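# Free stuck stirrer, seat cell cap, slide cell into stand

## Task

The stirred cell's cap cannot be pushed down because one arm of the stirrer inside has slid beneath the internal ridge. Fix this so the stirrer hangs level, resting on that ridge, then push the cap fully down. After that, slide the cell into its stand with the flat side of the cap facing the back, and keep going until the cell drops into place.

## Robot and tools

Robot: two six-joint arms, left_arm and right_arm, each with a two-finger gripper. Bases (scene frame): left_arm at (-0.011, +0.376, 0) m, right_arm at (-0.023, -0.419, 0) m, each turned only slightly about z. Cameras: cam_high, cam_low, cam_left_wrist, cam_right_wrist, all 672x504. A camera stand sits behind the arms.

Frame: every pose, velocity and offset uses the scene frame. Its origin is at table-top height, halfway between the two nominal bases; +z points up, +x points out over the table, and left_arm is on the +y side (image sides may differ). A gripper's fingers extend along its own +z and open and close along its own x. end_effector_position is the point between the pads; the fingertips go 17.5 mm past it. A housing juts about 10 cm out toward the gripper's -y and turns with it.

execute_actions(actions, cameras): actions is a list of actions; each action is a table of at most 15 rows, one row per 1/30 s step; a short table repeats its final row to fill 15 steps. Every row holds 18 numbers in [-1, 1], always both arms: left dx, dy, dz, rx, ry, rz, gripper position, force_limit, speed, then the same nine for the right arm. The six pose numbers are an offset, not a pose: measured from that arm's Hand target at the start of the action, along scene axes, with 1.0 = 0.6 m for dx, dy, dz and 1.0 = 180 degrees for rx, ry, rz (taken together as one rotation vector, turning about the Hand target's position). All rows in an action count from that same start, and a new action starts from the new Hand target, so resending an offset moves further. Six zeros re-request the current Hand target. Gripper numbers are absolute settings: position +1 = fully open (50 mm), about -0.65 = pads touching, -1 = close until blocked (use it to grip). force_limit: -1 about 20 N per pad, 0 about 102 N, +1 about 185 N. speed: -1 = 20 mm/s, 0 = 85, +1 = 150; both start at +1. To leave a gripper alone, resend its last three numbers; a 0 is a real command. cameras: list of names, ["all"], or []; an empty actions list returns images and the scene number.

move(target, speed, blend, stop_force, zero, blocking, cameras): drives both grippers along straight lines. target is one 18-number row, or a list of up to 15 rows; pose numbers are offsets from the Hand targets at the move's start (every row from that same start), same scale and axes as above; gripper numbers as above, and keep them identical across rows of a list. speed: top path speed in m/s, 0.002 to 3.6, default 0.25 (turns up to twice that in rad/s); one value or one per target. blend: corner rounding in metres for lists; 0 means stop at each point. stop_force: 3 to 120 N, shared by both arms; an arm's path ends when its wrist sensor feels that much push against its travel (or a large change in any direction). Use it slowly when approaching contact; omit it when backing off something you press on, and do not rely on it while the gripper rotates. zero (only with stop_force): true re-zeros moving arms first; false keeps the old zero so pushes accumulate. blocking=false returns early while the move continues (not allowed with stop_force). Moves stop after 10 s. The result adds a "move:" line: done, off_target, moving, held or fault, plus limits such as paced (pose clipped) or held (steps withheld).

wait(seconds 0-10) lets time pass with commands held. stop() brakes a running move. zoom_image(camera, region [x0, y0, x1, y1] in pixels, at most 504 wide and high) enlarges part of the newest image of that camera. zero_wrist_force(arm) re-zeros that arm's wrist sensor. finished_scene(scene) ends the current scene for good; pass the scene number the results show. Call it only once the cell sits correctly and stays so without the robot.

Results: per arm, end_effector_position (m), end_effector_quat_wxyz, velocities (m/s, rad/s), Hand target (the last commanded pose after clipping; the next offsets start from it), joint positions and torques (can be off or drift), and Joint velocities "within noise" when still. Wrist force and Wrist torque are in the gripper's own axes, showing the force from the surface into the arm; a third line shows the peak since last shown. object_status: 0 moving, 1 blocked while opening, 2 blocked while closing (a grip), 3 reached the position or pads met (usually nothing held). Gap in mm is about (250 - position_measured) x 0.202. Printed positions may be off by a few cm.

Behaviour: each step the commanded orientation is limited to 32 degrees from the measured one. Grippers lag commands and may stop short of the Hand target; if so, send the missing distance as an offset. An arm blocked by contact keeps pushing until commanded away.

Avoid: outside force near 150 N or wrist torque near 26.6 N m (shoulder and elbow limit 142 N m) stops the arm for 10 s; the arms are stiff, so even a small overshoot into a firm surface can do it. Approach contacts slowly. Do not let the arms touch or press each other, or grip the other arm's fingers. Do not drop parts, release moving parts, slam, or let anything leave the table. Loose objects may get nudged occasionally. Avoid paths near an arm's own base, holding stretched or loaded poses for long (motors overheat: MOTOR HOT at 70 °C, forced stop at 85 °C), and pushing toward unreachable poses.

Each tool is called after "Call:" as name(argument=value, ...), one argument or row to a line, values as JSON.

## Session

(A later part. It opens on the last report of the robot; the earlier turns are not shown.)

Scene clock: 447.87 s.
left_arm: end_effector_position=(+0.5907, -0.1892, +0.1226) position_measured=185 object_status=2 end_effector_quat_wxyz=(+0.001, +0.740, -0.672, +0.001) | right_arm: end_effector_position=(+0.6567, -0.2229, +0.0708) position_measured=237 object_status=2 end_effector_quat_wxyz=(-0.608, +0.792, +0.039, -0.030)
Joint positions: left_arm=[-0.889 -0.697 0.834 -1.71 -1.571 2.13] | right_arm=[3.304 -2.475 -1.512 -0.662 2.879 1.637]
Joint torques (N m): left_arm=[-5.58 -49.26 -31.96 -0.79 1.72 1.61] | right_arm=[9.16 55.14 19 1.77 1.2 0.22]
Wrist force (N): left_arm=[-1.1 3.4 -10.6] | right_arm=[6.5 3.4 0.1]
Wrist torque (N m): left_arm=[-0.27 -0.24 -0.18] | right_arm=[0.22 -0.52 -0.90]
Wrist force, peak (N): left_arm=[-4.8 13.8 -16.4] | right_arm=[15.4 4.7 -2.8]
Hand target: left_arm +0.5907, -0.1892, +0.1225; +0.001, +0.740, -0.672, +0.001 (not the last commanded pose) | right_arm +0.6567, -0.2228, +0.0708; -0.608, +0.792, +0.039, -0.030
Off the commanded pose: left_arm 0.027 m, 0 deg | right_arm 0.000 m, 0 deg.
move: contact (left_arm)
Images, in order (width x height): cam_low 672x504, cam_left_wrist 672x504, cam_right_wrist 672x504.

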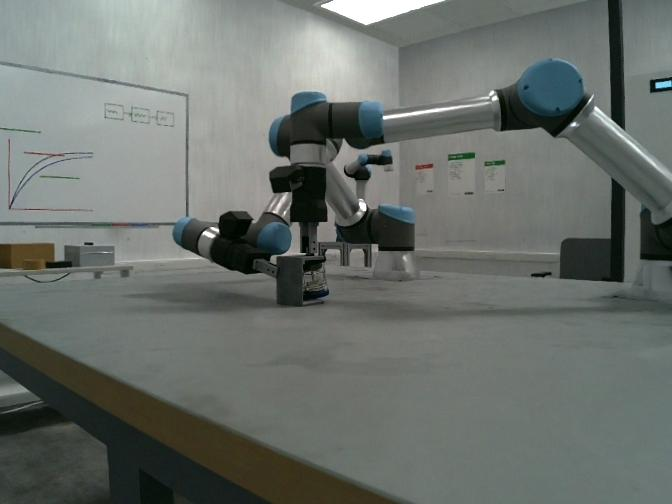

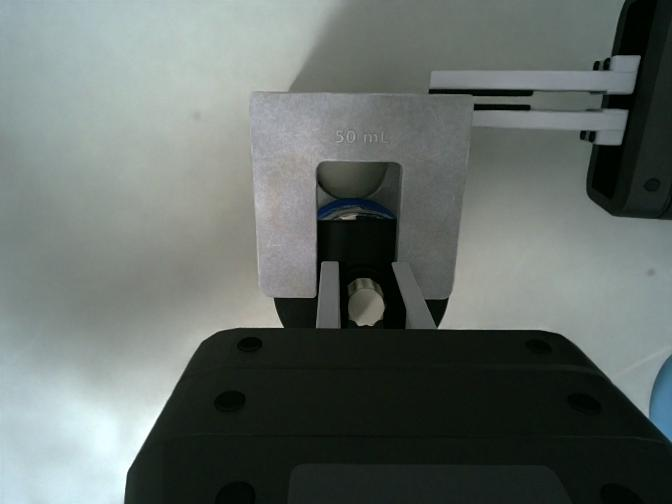

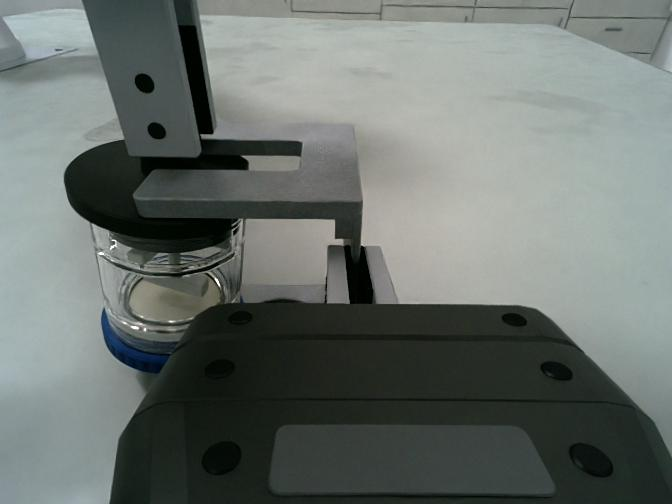

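Call:
move(
  target=[-0.0829,-0.0084,0,0,0,0,-1,-0.9,-1,0,0,0,0,0,0,-1,-0.98,-1],
  speed=0.04,
  cameras=["cam_left_wrist","cam_right_wrist","cam_low"],
)

Call:
zoom_image(
  camera="cam_low",
  region=[260, 230, 350, 320],
)

Call:
zoom_image(
  camera="cam_right_wrist",
  region=[0, 100, 300, 400],
)

Scene clock: 450.07 s.
left_arm: end_effector_position=(+0.5409, -0.1943, +0.1226) position_measured=185 object_status=2 end_effector_quat_wxyz=(+0.001, +0.740, -0.672, +0.001) end_effector_velocity=(+0.001, +0.000, +0.000) end_effector_angular_velocity=(+0.001, +0.000, -0.001) | right_arm: end_effector_position=(+0.6567, -0.2228, +0.0708) position_measured=237 object_status=2 end_effector_quat_wxyz=(-0.608, +0.792, +0.039, -0.030)
Joint positions: left_arm=[-0.944 -0.791 1.005 -1.787 -1.571 2.075] | right_arm=[3.304 -2.475 -1.512 -0.662 2.879 1.637]
Joint velocities: left_arm=[0.001 0.003 -0.005 0.003 0 0.002] | right_arm=[within noise]
Joint torques (N m): left_arm=[9.23 -53.28 -36.51 -1.13 1.69 1.74] | right_arm=[-4.53 54.55 16.31 1.97 1.63 0.57]
Wrist force (N): left_arm=[0.5 0.4 0.2] | right_arm=[2.2 2.7 1.9]
Wrist torque (N m): left_arm=[-0.29 -0.20 -0.18] | right_arm=[0.22 -0.57 -0.89]
Wrist force, peak (N): left_arm=[-0.2 1.6 -12.0] | right_arm=[6.7 3.6 -0.2]
Hand target: left_arm +0.5410, -0.1942, +0.1225; +0.001, +0.740, -0.672, +0.001 | right_arm +0.6567, -0.2228, +0.0708; -0.608, +0.792, +0.039, -0.030
Off the commanded pose: left_arm 0.000 m, 0 deg | right_arm 0.000 m, 0 deg.
move: done
Images, in order (width x height): cam_low 672x504, cam_left_wrist 672x504, cam_right_wrist 672x504.

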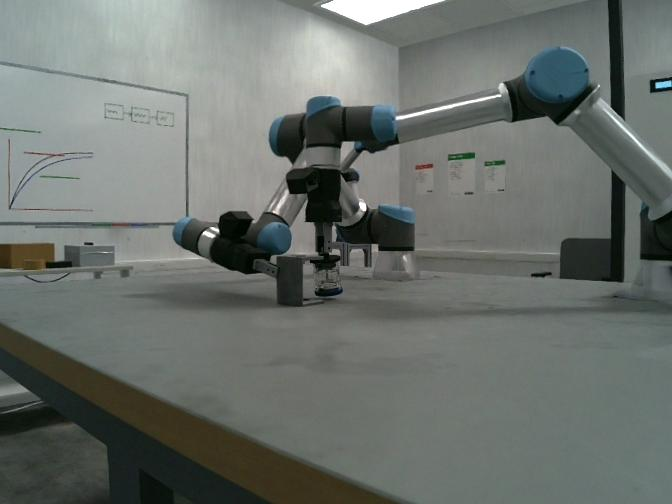

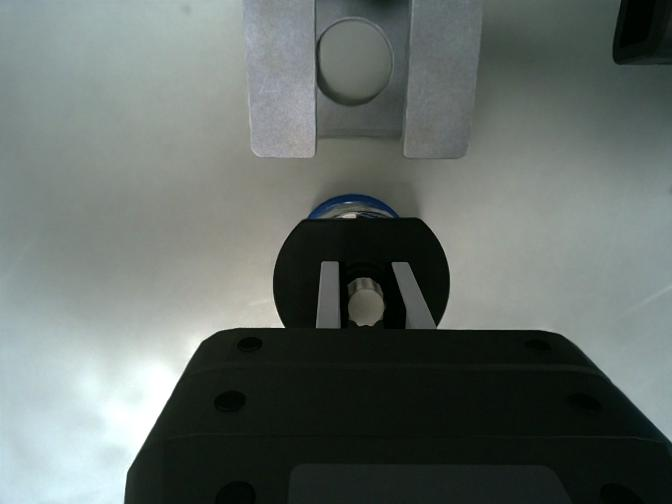

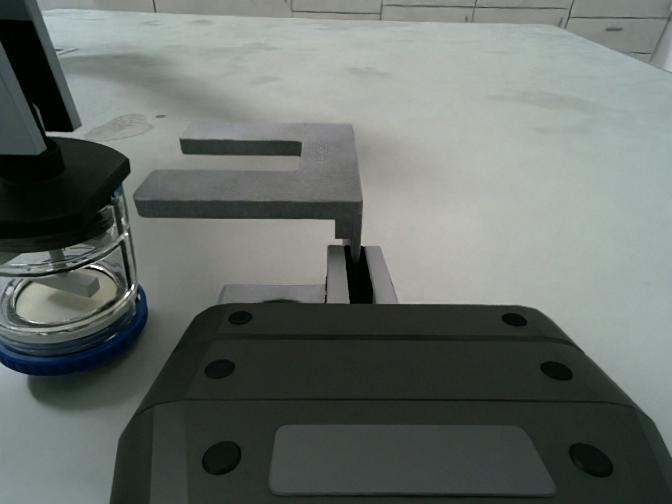

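Scaled by 5.600 from the camera's 672x504 image, which has a finer 960x720 frame.

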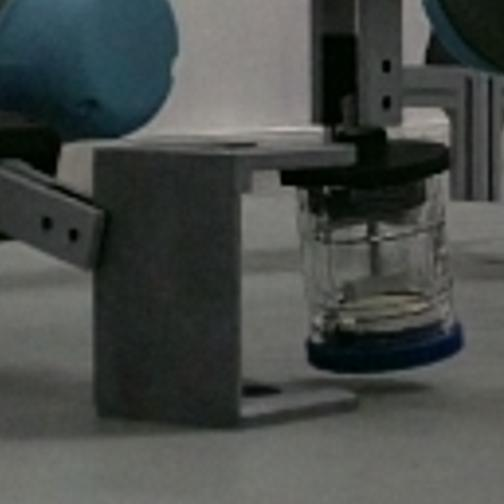

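Scaled by 1.680 from the camera's 672x504 image, which has a finer 960x720 frame.

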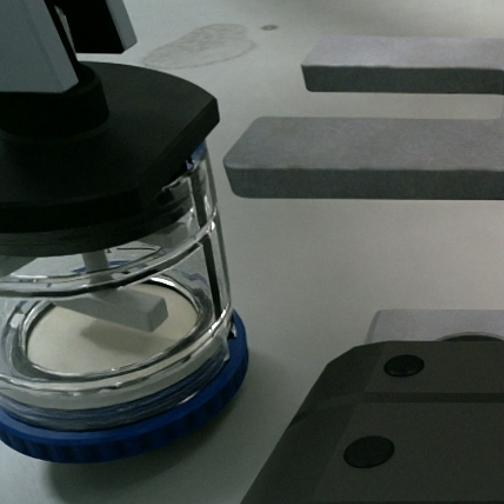

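Call:
move(
  target=[-0.02,0,-0.01,0,0,0,-1,-0.9,-1,0,0,0,0,0,0,-1,-0.98,-1],
  speed=0.04,
)

Call:
move(
  target=[0,0,-0.02,0,0,0,-1,-0.9,-1,0,0,0,0,0,0,-1,-0.98,-1],
  speed=0.01,
  stop_force=4,
)

Call:
move(
  target=[
    [0,0,0.0003,0,0,0,-1,-0.9,-1,0,0,0,0,0,0,-1,-0.98,-1],
    [0,0,0.0003,0,0,0,0.65,-0.9,0,0,0,0,0,0,0,-1,-0.98,-1],
  ],
  speed=0.02,
)

Call:
move(
  target=[0,0,-0.03,0,0,0,0.65,-0.9,0,0,0,0,0,0,0,-1,-0.98,-1],
  speed=0.01,
  stop_force=3,
  cameras=["cam_right_wrist","cam_low"],
)

Call:
zoom_image(
  camera="cam_low",
  region=[260, 230, 350, 320],
)

Scene clock: 451.53 s.
left_arm: end_effector_position=(+0.5289, -0.1943, +0.1167) position_measured=185 object_status=2 end_effector_quat_wxyz=(+0.001, +0.740, -0.672, +0.001) | right_arm: end_effector_position=(+0.6567, -0.2228, +0.0708) position_measured=237 object_status=2 end_effector_quat_wxyz=(-0.608, +0.792, +0.039, -0.030)
Joint positions: left_arm=[-0.956 -0.81 1.054 -1.817 -1.571 2.063] | right_arm=[3.304 -2.475 -1.512 -0.662 2.879 1.637]
Joint torques (N m): left_arm=[8.64 -52.83 -35.72 -1.21 0.72 1.42] | right_arm=[-6.54 54.12 15.17 2.14 1.88 0.36]
Wrist force (N): left_arm=[1.1 0.1 -0.1] | right_arm=[2.2 2.6 2.0]
Wrist torque (N m): left_arm=[-0.30 -0.30 -0.16] | right_arm=[0.19 -0.57 -0.89]
Wrist force, peak (N): left_arm=[1.2 0.6 0.6] | right_arm=[2.2 2.9 2.1]
Hand target: left_arm +0.5290, -0.1942, +0.1165; +0.001, +0.740, -0.672, +0.001 | right_arm +0.6567, -0.2228, +0.0708; -0.608, +0.792, +0.039, -0.030
Off the commanded pose: left_arm 0.000 m, 0 deg | right_arm 0.000 m, 0 deg.
move: done

Scene clock: 452.80 s.
left_arm: end_effector_position=(+0.5290, -0.1943, +0.1154) position_measured=185 object_status=2 end_effector_quat_wxyz=(+0.001, +0.740, -0.672, +0.001) | right_arm: end_effector_position=(+0.6567, -0.2228, +0.0708) position_measured=237 object_status=2 end_effector_quat_wxyz=(-0.608, +0.792, +0.039, -0.030)
Joint positions: left_arm=[-0.956 -0.809 1.056 -1.819 -1.571 2.063] | right_arm=[3.304 -2.475 -1.512 -0.662 2.879 1.637]
Joint torques (N m): left_arm=[-3.68 -73.42 -34.57 -1.03 1.24 0.2] | right_arm=[-5.96 54.77 14.01 2.24 2.14 0.5]
Wrist force (N): left_arm=[0.6 0.1 -3.4] | right_arm=[2.1 2.9 2.0]
Wrist torque (N m): left_arm=[-0.29 -0.24 -0.18] | right_arm=[0.24 -0.55 -0.89]
Wrist force, peak (N): left_arm=[0.7 0.4 -12.0] | right_arm=[2.3 2.8 2.2]
Hand target: left_arm +0.5290, -0.1943, +0.1154; +0.001, +0.740, -0.672, +0.001 (not the last commanded pose) | right_arm +0.6567, -0.2228, +0.0708; -0.608, +0.792, +0.039, -0.030
Off the commanded pose: left_arm 0.011 m, 0 deg | right_arm 0.000 m, 0 deg.
move: contact (left_arm)

Scene clock: 454.03 s.
left_arm: end_effector_position=(+0.5290, -0.1943, +0.1157) position_measured=56 object_status=0 end_effector_quat_wxyz=(+0.001, +0.740, -0.672, +0.001) | right_arm: end_effector_position=(+0.6567, -0.2228, +0.0708) position_measured=237 object_status=2 end_effector_quat_wxyz=(-0.608, +0.792, +0.039, -0.030)
Joint positions: left_arm=[-0.956 -0.809 1.055 -1.819 -1.571 2.063] | right_arm=[3.304 -2.475 -1.512 -0.662 2.879 1.637]
Joint torques (N m): left_arm=[-6.06 -69.2 -32.09 -1.77 1.31 -1.49] | right_arm=[-6.43 53.92 13.19 2.25 2.37 0.48]
Wrist force (N): left_arm=[0.8 0.3 -2.0] | right_arm=[2.2 2.8 2.1]
Wrist torque (N m): left_arm=[-0.28 -0.26 -0.17] | right_arm=[0.24 -0.56 -0.89]
Wrist force, peak (N): left_arm=[0.9 0.3 -3.6] | right_arm=[2.4 2.7 2.2]
Hand target: left_arm +0.5290, -0.1943, +0.1156; +0.001, +0.740, -0.672, +0.001 | right_arm +0.6567, -0.2228, +0.0708; -0.608, +0.792, +0.039, -0.030
Off the commanded pose: left_arm 0.000 m, 0 deg | right_arm 0.000 m, 0 deg.
move: done

Scene clock: 456.60 s.
left_arm: end_effector_position=(+0.5290, -0.1943, +0.1018) position_measured=56 object_status=3 end_effector_quat_wxyz=(+0.001, +0.740, -0.672, +0.001) | right_arm: end_effector_position=(+0.6567, -0.2228, +0.0708) position_measured=237 object_status=2 end_effector_quat_wxyz=(-0.608, +0.792, +0.039, -0.030)
Joint positions: left_arm=[-0.956 -0.8 1.075 -1.848 -1.571 2.063] | right_arm=[3.304 -2.475 -1.512 -0.662 2.879 1.637]
Joint torques (N m): left_arm=[-6.11 -73.64 -33.72 -1.26 0.94 -1.3] | right_arm=[-5.97 53.13 11.8 2.68 2.89 0.42]
Wrist force (N): left_arm=[0.7 0.1 -4.2] | right_arm=[2.3 2.6 2.0]
Wrist torque (N m): left_arm=[-0.30 -0.20 -0.17] | right_arm=[0.20 -0.57 -0.89]
Wrist force, peak (N): left_arm=[0.2 0.0 -13.0] | right_arm=[2.3 2.9 2.0]
Hand target: left_arm +0.5290, -0.1943, +0.1018; +0.001, +0.740, -0.672, +0.001 (not the last commanded pose) | right_arm +0.6567, -0.2228, +0.0708; -0.608, +0.792, +0.039, -0.030
Off the commanded pose: left_arm 0.004 m, 0 deg | right_arm 0.000 m, 0 deg.
move: contact (left_arm)
Images, in order (width x height): cam_low 672x504, cam_right_wrist 672x504.

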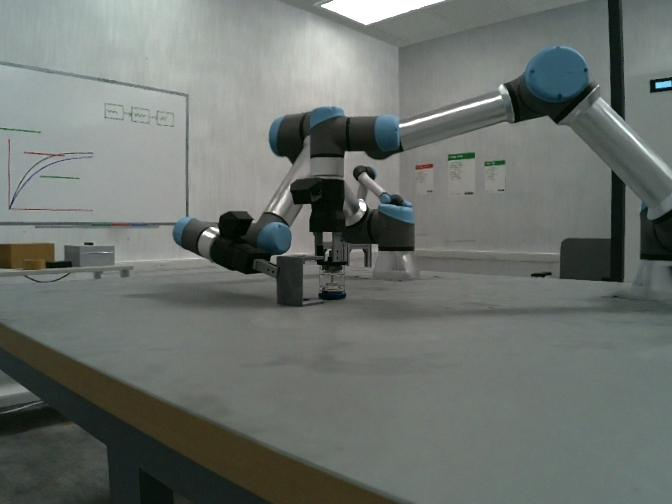

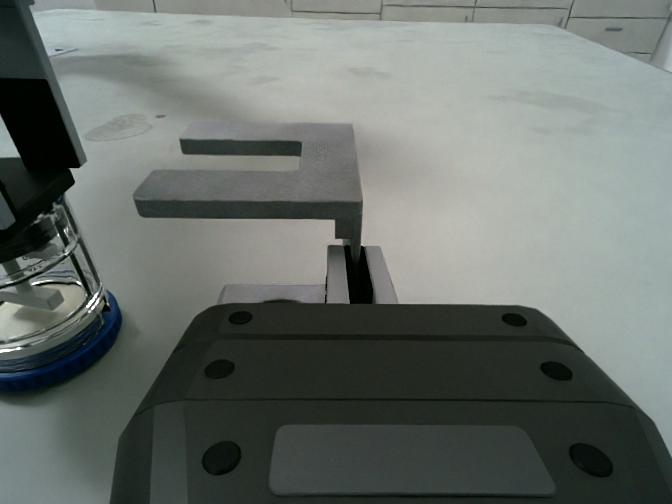

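Scaled by 5.600 from the camera's 672x504 image, which has a finer 960x720 frame.

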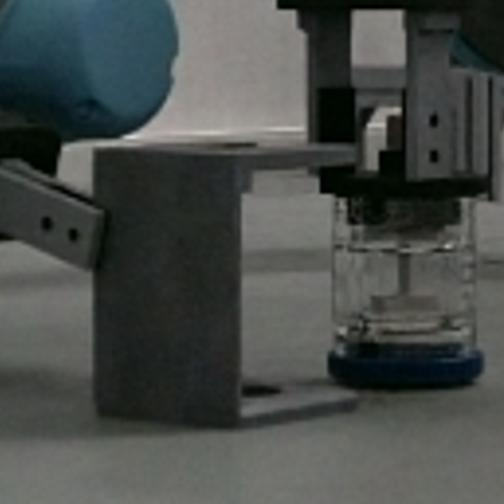

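Call:
move(
  target=[
    [0,0,0.0204,0,0,0,0.65,-0.9,0,0,0,0,0,0,0,-1,-0.98,-1],
    [0,0,0.0204,0,0,0,-1,-0.9,-1,0,0,0,0,0,0,-1,-0.98,-1],
  ],
  speed=0.04,
)

Call:
move(
  target=[
    [0,0,0.0141,0,0,0,-1,-0.9,-1,0,0,0,0,0,0,-1,-0.98,-1],
    [0.0518,0.0042,0.0141,0,0,0,-1,-0.9,-1,0,0,0,0,0,0,-1,-0.98,-1],
  ],
  speed=0.03,
  cameras=["cam_right_wrist","cam_low"],
)

Call:
zoom_image(
  camera="cam_low",
  region=[260, 230, 350, 320],
)

Call:
zoom_image(
  camera="cam_right_wrist",
  region=[0, 100, 300, 400],
)

Scene clock: 460.17 s.
left_arm: end_effector_position=(+0.5290, -0.1943, +0.1141) position_measured=251 object_status=3 end_effector_quat_wxyz=(+0.001, +0.740, -0.672, +0.001) | right_arm: end_effector_position=(+0.6567, -0.2228, +0.0708) position_measured=237 object_status=2 end_effector_quat_wxyz=(-0.608, +0.792, +0.039, -0.030)
Joint positions: left_arm=[-0.956 -0.808 1.058 -1.822 -1.571 2.063] | right_arm=[3.304 -2.475 -1.512 -0.662 2.879 1.637]
Joint torques (N m): left_arm=[-4.96 -51.22 -13.09 -5.06 1.21 -1.23] | right_arm=[-6 52.26 11.53 3.05 3.6 0.53]
Wrist force (N): left_arm=[0.6 0.2 -2.0] | right_arm=[2.3 2.9 2.1]
Wrist torque (N m): left_arm=[-0.30 -0.23 -0.18] | right_arm=[0.25 -0.57 -0.89]
Wrist force, peak (N): left_arm=[0.7 0.0 -4.6] | right_arm=[2.5 2.9 2.0]
Hand target: left_arm +0.5290, -0.1943, +0.1141; +0.001, +0.740, -0.672, +0.001 | right_arm +0.6567, -0.2228, +0.0708; -0.608, +0.792, +0.039, -0.030
Off the commanded pose: left_arm 0.000 m, 0 deg | right_arm 0.000 m, 0 deg.
move: done

Scene clock: 462.10 s.
left_arm: end_effector_position=(+0.5602, -0.1917, +0.1224) position_measured=251 object_status=3 end_effector_quat_wxyz=(+0.001, +0.740, -0.672, +0.001) | right_arm: end_effector_position=(+0.6567, -0.2228, +0.0708) position_measured=237 object_status=2 end_effector_quat_wxyz=(-0.608, +0.792, +0.039, -0.030)
Joint positions: left_arm=[-0.922 -0.758 0.946 -1.761 -1.571 2.097] | right_arm=[3.304 -2.475 -1.512 -0.662 2.879 1.637]
Joint torques (N m): left_arm=[-9.4 -76.31 -13.75 -4.78 -1.1 -1.35] | right_arm=[-5.49 51.51 11.94 3.15 3.98 0.53]
Wrist force (N): left_arm=[0.7 0.2 -2.1] | right_arm=[2.3 2.7 2.1]
Wrist torque (N m): left_arm=[-0.28 -0.24 -0.30] | right_arm=[0.21 -0.57 -0.89]
Wrist force, peak (N): left_arm=[0.8 1.2 -2.5] | right_arm=[2.4 2.9 2.0]
Hand target: left_arm +0.5600, -0.1918, +0.1225; +0.001, +0.740, -0.672, +0.001 | right_arm +0.6567, -0.2228, +0.0708; -0.608, +0.792, +0.039, -0.030
Off the commanded pose: left_arm 0.000 m, 0 deg | right_arm 0.000 m, 0 deg.
move: done
Images, in order (width x height): cam_low 672x504, cam_right_wrist 672x504.

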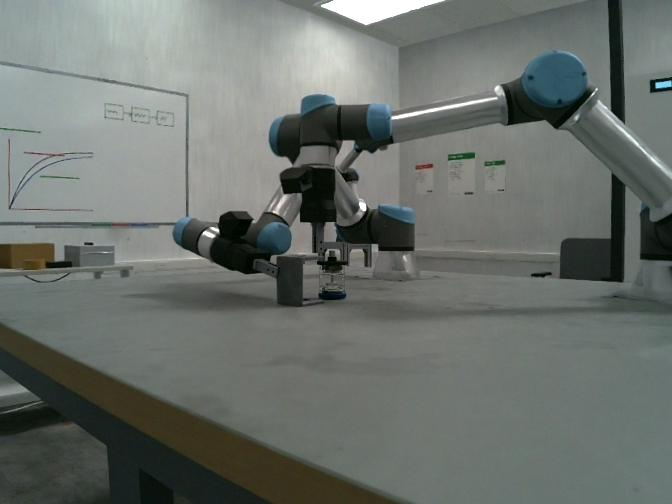

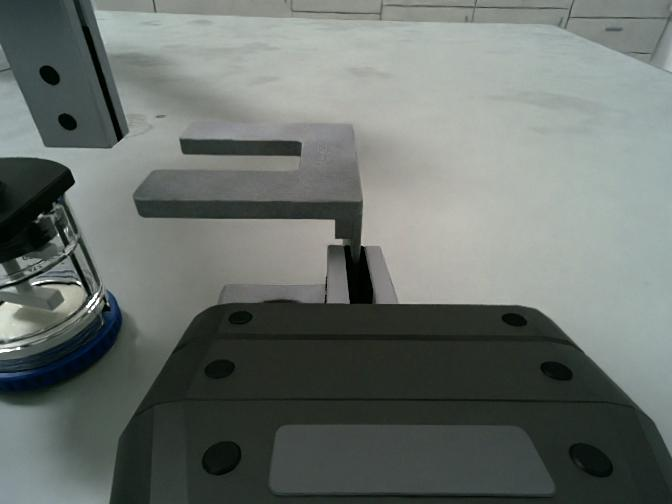

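Scaled by 5.600 from the camera's 672x504 image, which has a finer 960x720 frame.

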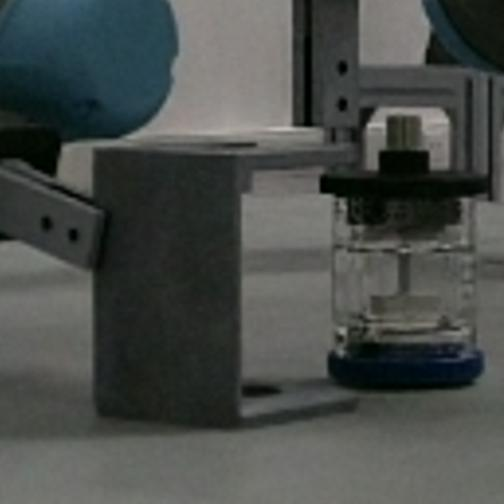

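Scaled by 1.680 from the camera's 672x504 image, which has a finer 960x720 frame.

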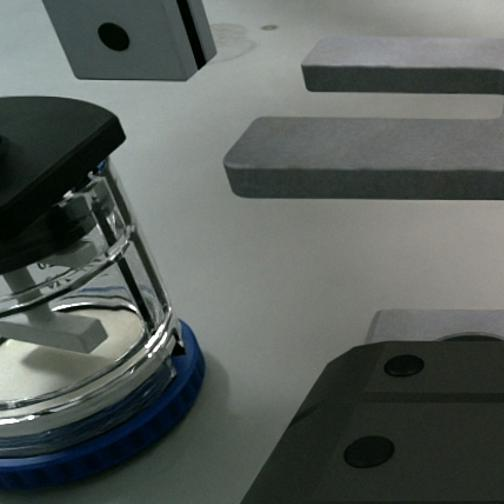

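Call:
move(
  target=[-0.1,-0.0042,0.08,0,0,0,-1,-0.9,-1,0,0,0,0,0,0,-1,-0.98,-1],
  speed=0.1,
  cameras=["cam_left_wrist","cam_low"],
)

Call:
zoom_image(
  camera="cam_left_wrist",
  region=[230, 100, 480, 350],
)

Scene clock: 463.53 s.
left_arm: end_effector_position=(+0.4999, -0.1943, +0.1705) position_measured=251 object_status=3 end_effector_quat_wxyz=(+0.000, +0.740, -0.672, +0.001) end_effector_velocity=(+0.002, -0.001, -0.002) end_effector_angular_velocity=(-0.001, +0.000, -0.001) | right_arm: end_effector_position=(+0.6567, -0.2228, +0.0708) position_measured=237 object_status=2 end_effector_quat_wxyz=(-0.608, +0.792, +0.039, -0.030)
Joint positions: left_arm=[-0.988 -0.892 1.056 -1.736 -1.571 2.031] | right_arm=[3.304 -2.475 -1.512 -0.662 2.879 1.637]
Joint velocities: left_arm=[0.002 0.005 -0.003 -0.003 0 0.003] | right_arm=[within noise]
Joint torques (N m): left_arm=[7.72 -50.99 -36.99 -5.42 1.63 1.51] | right_arm=[-5.47 51.25 11.75 3.26 4.32 0.58]
Wrist force (N): left_arm=[0.7 0.2 -1.9] | right_arm=[2.3 2.6 2.1]
Wrist torque (N m): left_arm=[-0.30 -0.23 -0.28] | right_arm=[0.20 -0.58 -0.89]
Wrist force, peak (N): left_arm=[0.6 1.9 -3.5] | right_arm=[2.4 2.8 2.1]
Hand target: left_arm +0.5000, -0.1943, +0.1705; +0.001, +0.740, -0.672, +0.001 | right_arm +0.6567, -0.2228, +0.0708; -0.608, +0.792, +0.039, -0.030
Off the commanded pose: left_arm 0.000 m, 0 deg | right_arm 0.000 m, 0 deg.
move: done
Images, in order (width x height): cam_low 672x504, cam_left_wrist 672x504.

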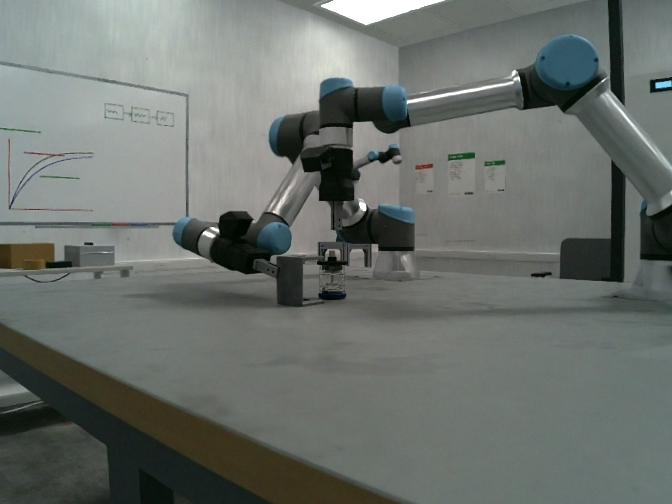

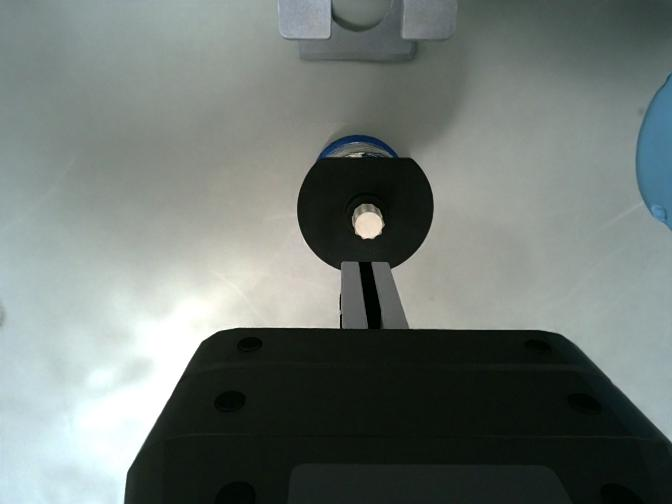

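Scaled by 2.016 from the camera's 672x504 image, which has a finer 960x720 frame.

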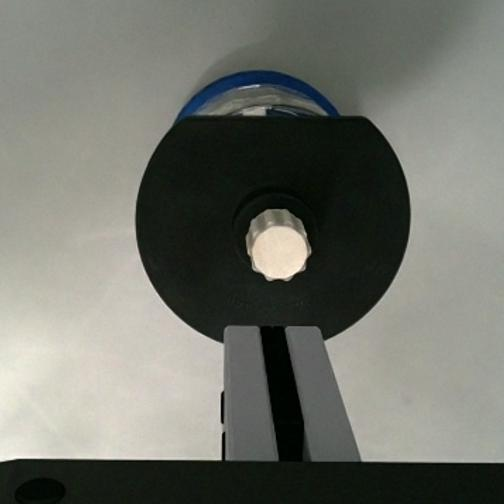

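Call:
move(
  target=[
    [0.0217,-0.0043,0,0,0,0,0.3,-0.9,0,0,0,0,0,0,0,-1,-0.98,-1],
    [0.0217,-0.0043,-0.0942,0,0,0,0.3,-0.9,0,0,0,0,0,0,0,-1,-0.98,-1],
  ],
  speed=0.06,
  stop_force=6,
)

Call:
move(
  target=[0,0,0,0,0,0,-1,-0.7,-1,0,0,0,0,0,0,-1,-0.98,-1],
  speed=0.03,
  cameras=["cam_left_wrist","cam_low"],
)

Call:
zoom_image(
  camera="cam_left_wrist",
  region=[230, 0, 480, 350],
)

Scene clock: 466.20 s.
left_arm: end_effector_position=(+0.5131, -0.1969, +0.1140) position_measured=107 object_status=3 end_effector_quat_wxyz=(+0.001, +0.740, -0.672, +0.001) | right_arm: end_effector_position=(+0.6567, -0.2228, +0.0708) position_measured=237 object_status=2 end_effector_quat_wxyz=(-0.608, +0.792, +0.039, -0.030)
Joint positions: left_arm=[-0.976 -0.832 1.099 -1.84 -1.571 2.044] | right_arm=[3.304 -2.475 -1.512 -0.662 2.879 1.637]
Joint torques (N m): left_arm=[-9.34 -72.6 -35.73 -0.94 -0.24 -1.48] | right_arm=[-5.62 51.07 12.08 3.55 4.86 0.49]
Wrist force (N): left_arm=[0.8 0.3 -2.2] | right_arm=[2.4 2.7 2.1]
Wrist torque (N m): left_arm=[-0.29 -0.26 -0.22] | right_arm=[0.21 -0.59 -0.89]
Wrist force, peak (N): left_arm=[1.2 -0.9 -3.6] | right_arm=[2.4 2.7 2.3]
Hand target: left_arm +0.5131, -0.1969, +0.1140; +0.001, +0.740, -0.672, +0.001 | right_arm +0.6567, -0.2228, +0.0708; -0.608, +0.792, +0.039, -0.030
Off the commanded pose: left_arm 0.000 m, 0 deg | right_arm 0.000 m, 0 deg.
move: done

Scene clock: 467.20 s.
left_arm: end_effector_position=(+0.5131, -0.1969, +0.1140) position_measured=186 object_status=0 end_effector_quat_wxyz=(+0.001, +0.740, -0.672, +0.001) | right_arm: end_effector_position=(+0.6567, -0.2228, +0.0708) position_measured=237 object_status=2 end_effector_quat_wxyz=(-0.608, +0.792, +0.039, -0.030)
Joint positions: left_arm=[-0.976 -0.832 1.099 -1.84 -1.571 2.044] | right_arm=[3.304 -2.475 -1.512 -0.662 2.879 1.637]
Joint torques (N m): left_arm=[-8.8 -72.71 -33.73 -1.36 0.61 -1.56] | right_arm=[-5.67 50.21 11.75 3.72 5.12 0.56]
Wrist force (N): left_arm=[0.7 0.2 0.0] | right_arm=[2.2 2.8 1.9]
Wrist torque (N m): left_arm=[-0.29 -0.24 -0.22] | right_arm=[0.23 -0.57 -0.89]
Wrist force, peak (N): left_arm=[1.0 0.3 -2.4] | right_arm=[2.2 2.8 2.1]
Hand target: left_arm +0.5131, -0.1969, +0.1140; +0.001, +0.740, -0.672, +0.001 | right_arm +0.6567, -0.2228, +0.0708; -0.608, +0.792, +0.039, -0.030
Off the commanded pose: left_arm 0.000 m, 0 deg | right_arm 0.000 m, 0 deg.
move: done
Images, in order (width x height): cam_low 672x504, cam_left_wrist 672x504.

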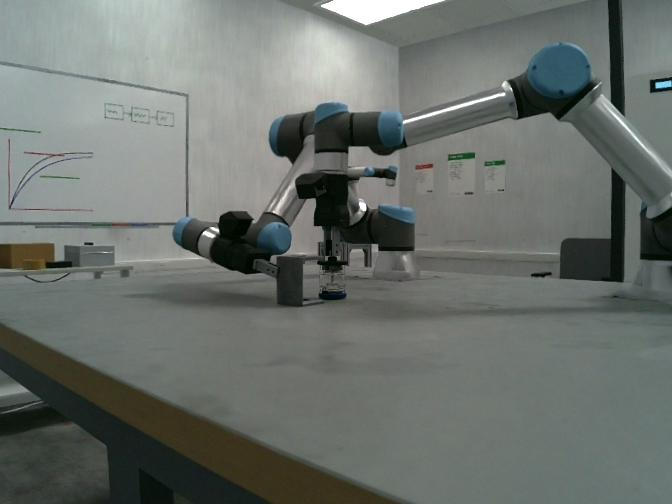

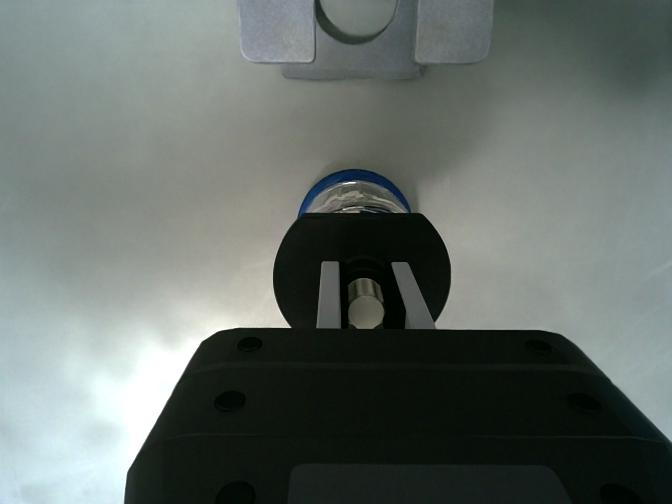

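Scaled by 1.440 from the camera's 672x504 image, which has a finer 960x720 frame.

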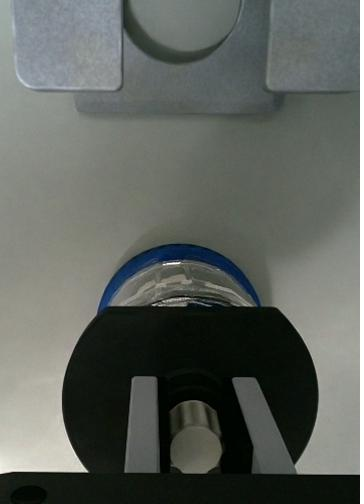

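Call:
move(
  target=[
    [0,0,0.014,0,0,0,-1,-0.7,-1,0,0,0,0,0,0,-1,-0.98,-1],
    [0.0782,0.0072,0.014,0,0,0,-1,-0.7,-1,0,0,0,0,0,0,-1,-0.98,-1],
  ],
  speed=0.04,
  cameras=["cam_left_wrist","cam_low","cam_right_wrist"],
)

Call:
zoom_image(
  camera="cam_left_wrist",
  region=[230, 50, 480, 300],
)

Call:
zoom_image(
  camera="cam_low",
  region=[260, 230, 350, 320],
)

Call:
zoom_image(
  camera="cam_right_wrist",
  region=[0, 100, 300, 400],
)

Scene clock: 469.73 s.
left_arm: end_effector_position=(+0.5601, -0.1925, +0.1223) position_measured=186 object_status=2 end_effector_quat_wxyz=(+0.001, +0.740, -0.672, +0.001) end_effector_velocity=(-0.002, -0.001, +0.000) end_effector_angular_velocity=(+0.000, +0.000, +0.001) | right_arm: end_effector_position=(+0.6567, -0.2228, +0.0708) position_measured=237 object_status=2 end_effector_quat_wxyz=(-0.608, +0.792, +0.039, -0.030)
Joint positions: left_arm=[-0.922 -0.757 0.944 -1.76 -1.571 2.097] | right_arm=[3.304 -2.475 -1.512 -0.662 2.879 1.637]
Joint velocities: left_arm=[-0.002 -0.003 0.005 -0.002 0 -0.004] | right_arm=[within noise]
Joint torques (N m): left_arm=[-8.66 -77.72 -13.74 -5.48 -1.22 -1.55] | right_arm=[-5.41 50.01 10.97 3.94 4.97 0.5]
Wrist force (N): left_arm=[0.7 0.4 0.2] | right_arm=[2.1 2.5 2.1]
Wrist torque (N m): left_arm=[-0.27 -0.23 -0.27] | right_arm=[0.19 -0.54 -0.89]
Wrist force, peak (N): left_arm=[1.3 1.7 -0.3] | right_arm=[2.3 2.9 2.2]
Hand target: left_arm +0.5600, -0.1926, +0.1224; +0.001, +0.740, -0.672, +0.001 | right_arm +0.6567, -0.2228, +0.0708; -0.608, +0.792, +0.039, -0.030
Off the commanded pose: left_arm 0.000 m, 0 deg | right_arm 0.000 m, 0 deg.
move: done
Images, in order (width x height): cam_low 672x504, cam_left_wrist 672x504, cam_right_wrist 672x504.

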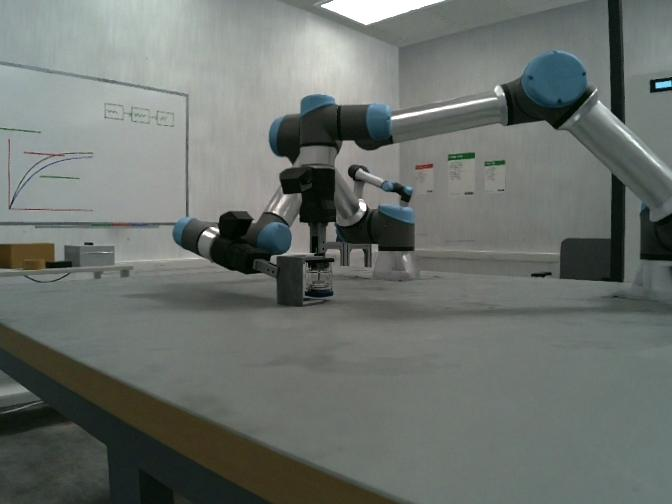

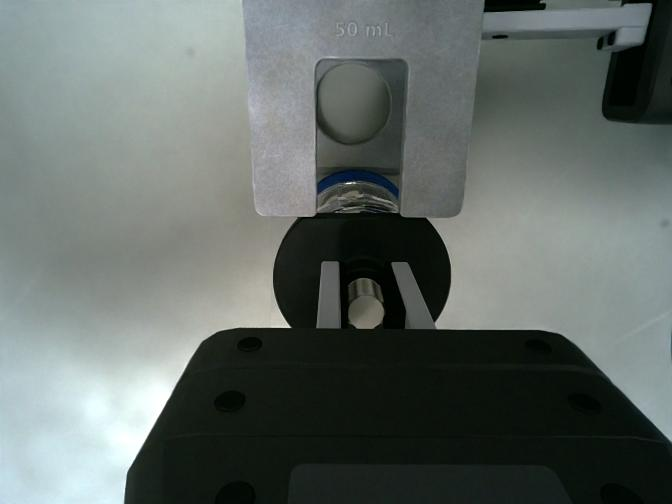

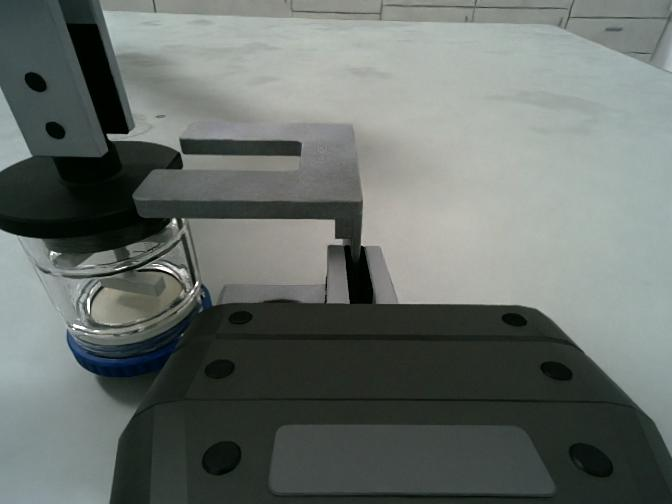

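Scaled by 2.016 from the camera's 672x504 image, which has a finer 960x720 frame.

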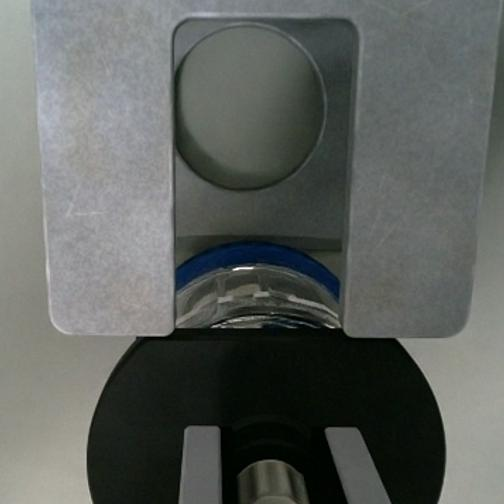

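Scaled by 5.600 from the camera's 672x504 image, which has a finer 960x720 frame.

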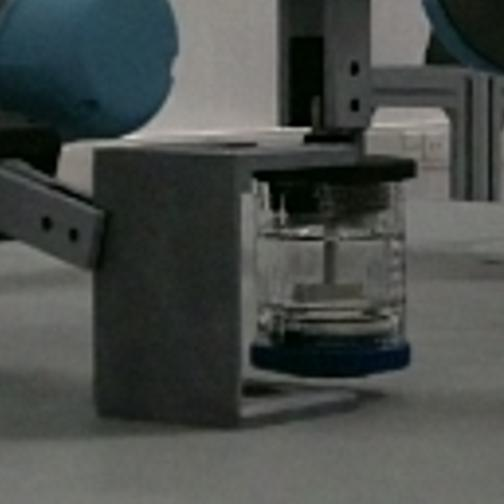

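Scaled by 1.680 from the camera's 672x504 image, which has a finer 960x720 frame.

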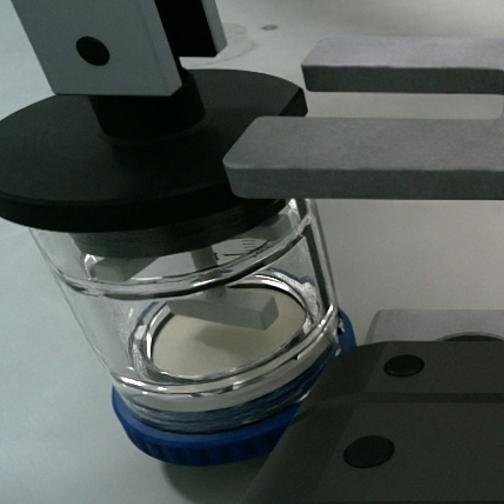

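Call:
move(
  target=[0.097,0.0115,0,0,0,0,-1,-0.7,-1,0,0,0,0,0,0,-1,-0.98,-1],
  speed=0.03,
  stop_force=6,
  cameras=["cam_left_wrist","cam_low","cam_right_wrist"],
)

Call:
zoom_image(
  camera="cam_left_wrist",
  region=[230, 100, 480, 350],
)

Call:
zoom_image(
  camera="cam_low",
  region=[260, 230, 350, 320],
)

Call:
zoom_image(
  camera="cam_right_wrist",
  region=[100, 50, 450, 310],
)

Scene clock: 473.53 s.
left_arm: end_effector_position=(+0.6182, -0.1857, +0.1224) position_measured=186 object_status=2 end_effector_quat_wxyz=(+0.001, +0.740, -0.672, +0.001) | right_arm: end_effector_position=(+0.6567, -0.2228, +0.0708) position_measured=237 object_status=2 end_effector_quat_wxyz=(-0.608, +0.792, +0.039, -0.030)
Joint positions: left_arm=[-0.861 -0.637 0.723 -1.659 -1.572 2.159] | right_arm=[3.304 -2.475 -1.512 -0.662 2.879 1.637]
Joint torques (N m): left_arm=[-8.6 -81.84 -14.99 -5.42 -0.89 -1.48] | right_arm=[-6.18 48.73 11.73 4.41 5.04 0.5]
Wrist force (N): left_arm=[0.3 0.1 0.3] | right_arm=[2.2 2.5 1.9]
Wrist torque (N m): left_arm=[-0.29 -0.19 -0.30] | right_arm=[0.20 -0.57 -0.89]
Wrist force, peak (N): left_arm=[1.0 1.8 0.0] | right_arm=[2.4 2.8 2.1]
Hand target: left_arm +0.6182, -0.1857, +0.1224; +0.001, +0.740, -0.672, +0.001 | right_arm +0.6567, -0.2228, +0.0708; -0.608, +0.792, +0.039, -0.030
Off the commanded pose: left_arm 0.000 m, 0 deg | right_arm 0.000 m, 0 deg.
move: done
Images, in order (width x height): cam_low 672x504, cam_left_wrist 672x504, cam_right_wrist 672x504.

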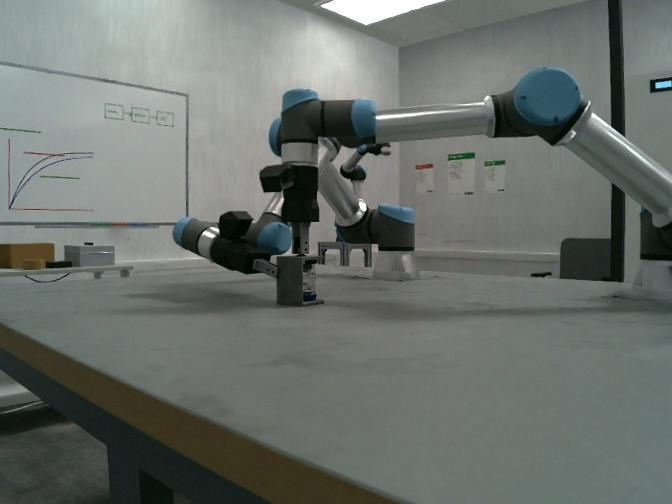

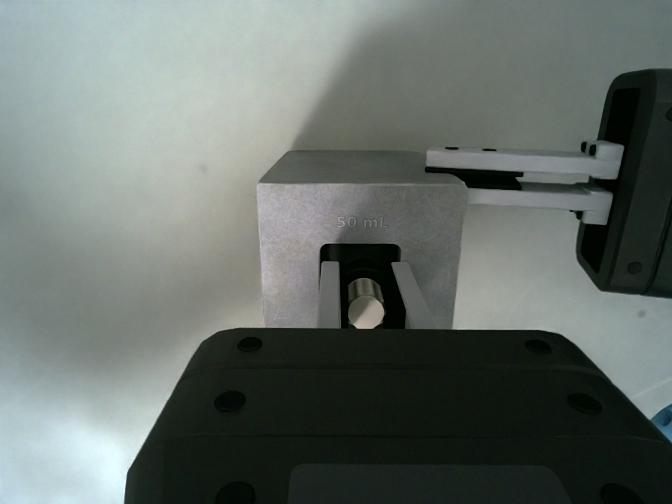

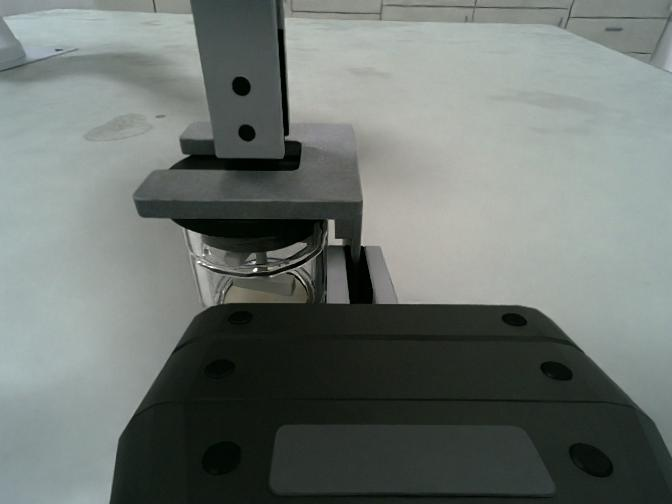

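Scaled by 2.016 from the camera's 672x504 image, which has a finer 960x720 frame.

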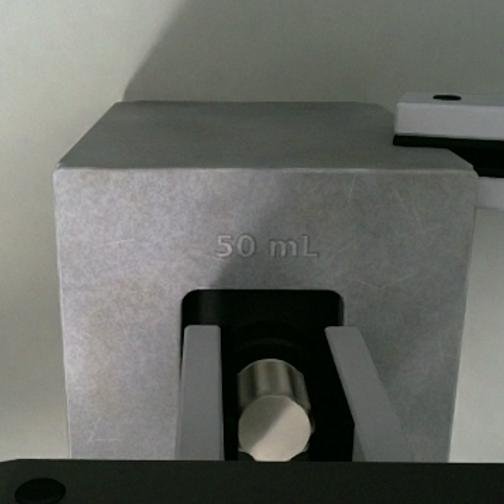

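Scaled by 5.600 from the camera's 672x504 image, which has a finer 960x720 frame.

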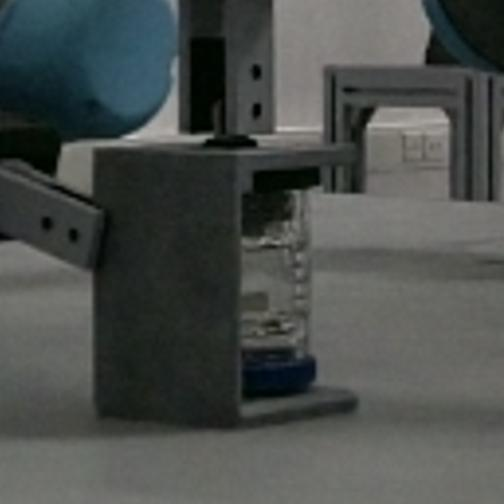

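Scaled by 1.440 from the camera's 672x504 image, which has a finer 960x720 frame.

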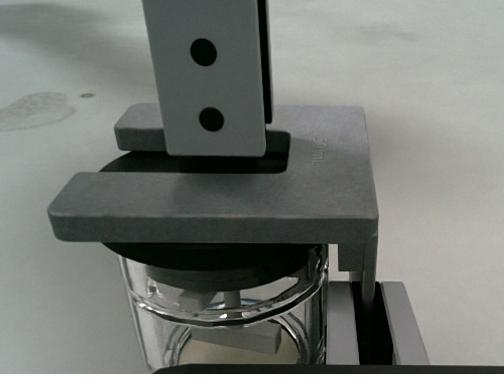

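Call:
move(
  target=[0.0166,0.0017,0,0,0,0,-1,-0.7,-1,0,0,0,0,0,0,-1,-0.98,-1],
  speed=0.01,
  stop_force=5,
)

Scene clock: 475.37 s.
left_arm: end_effector_position=(+0.6240, -0.1851, +0.1224) position_measured=186 object_status=2 end_effector_quat_wxyz=(+0.001, +0.740, -0.672, +0.001) | right_arm: end_effector_position=(+0.6567, -0.2228, +0.0708) position_measured=237 object_status=2 end_effector_quat_wxyz=(-0.608, +0.792, +0.039, -0.030)
Joint positions: left_arm=[-0.855 -0.622 0.696 -1.646 -1.572 2.164] | right_arm=[3.304 -2.475 -1.512 -0.662 2.879 1.637]
Joint torques (N m): left_arm=[-7.37 -84.15 -14.49 -5.83 2.39 -1.58] | right_arm=[-5.97 48.85 13.22 4.52 4.55 0.4]
Wrist force (N): left_arm=[0.6 3.8 1.0] | right_arm=[5.3 2.6 1.8]
Wrist torque (N m): left_arm=[-0.30 -0.24 -0.23] | right_arm=[0.21 -0.54 -0.80]
Wrist force, peak (N): left_arm=[0.6 6.1 -0.5] | right_arm=[7.5 2.9 1.6]
Hand target: left_arm +0.6241, -0.1851, +0.1224; +0.001, +0.740, -0.672, +0.001 (not the last commanded pose) | right_arm +0.6567, -0.2228, +0.0708; -0.608, +0.792, +0.039, -0.030
Off the commanded pose: left_arm 0.004 m, 0 deg | right_arm 0.000 m, 0 deg.
move: contact (left_arm)


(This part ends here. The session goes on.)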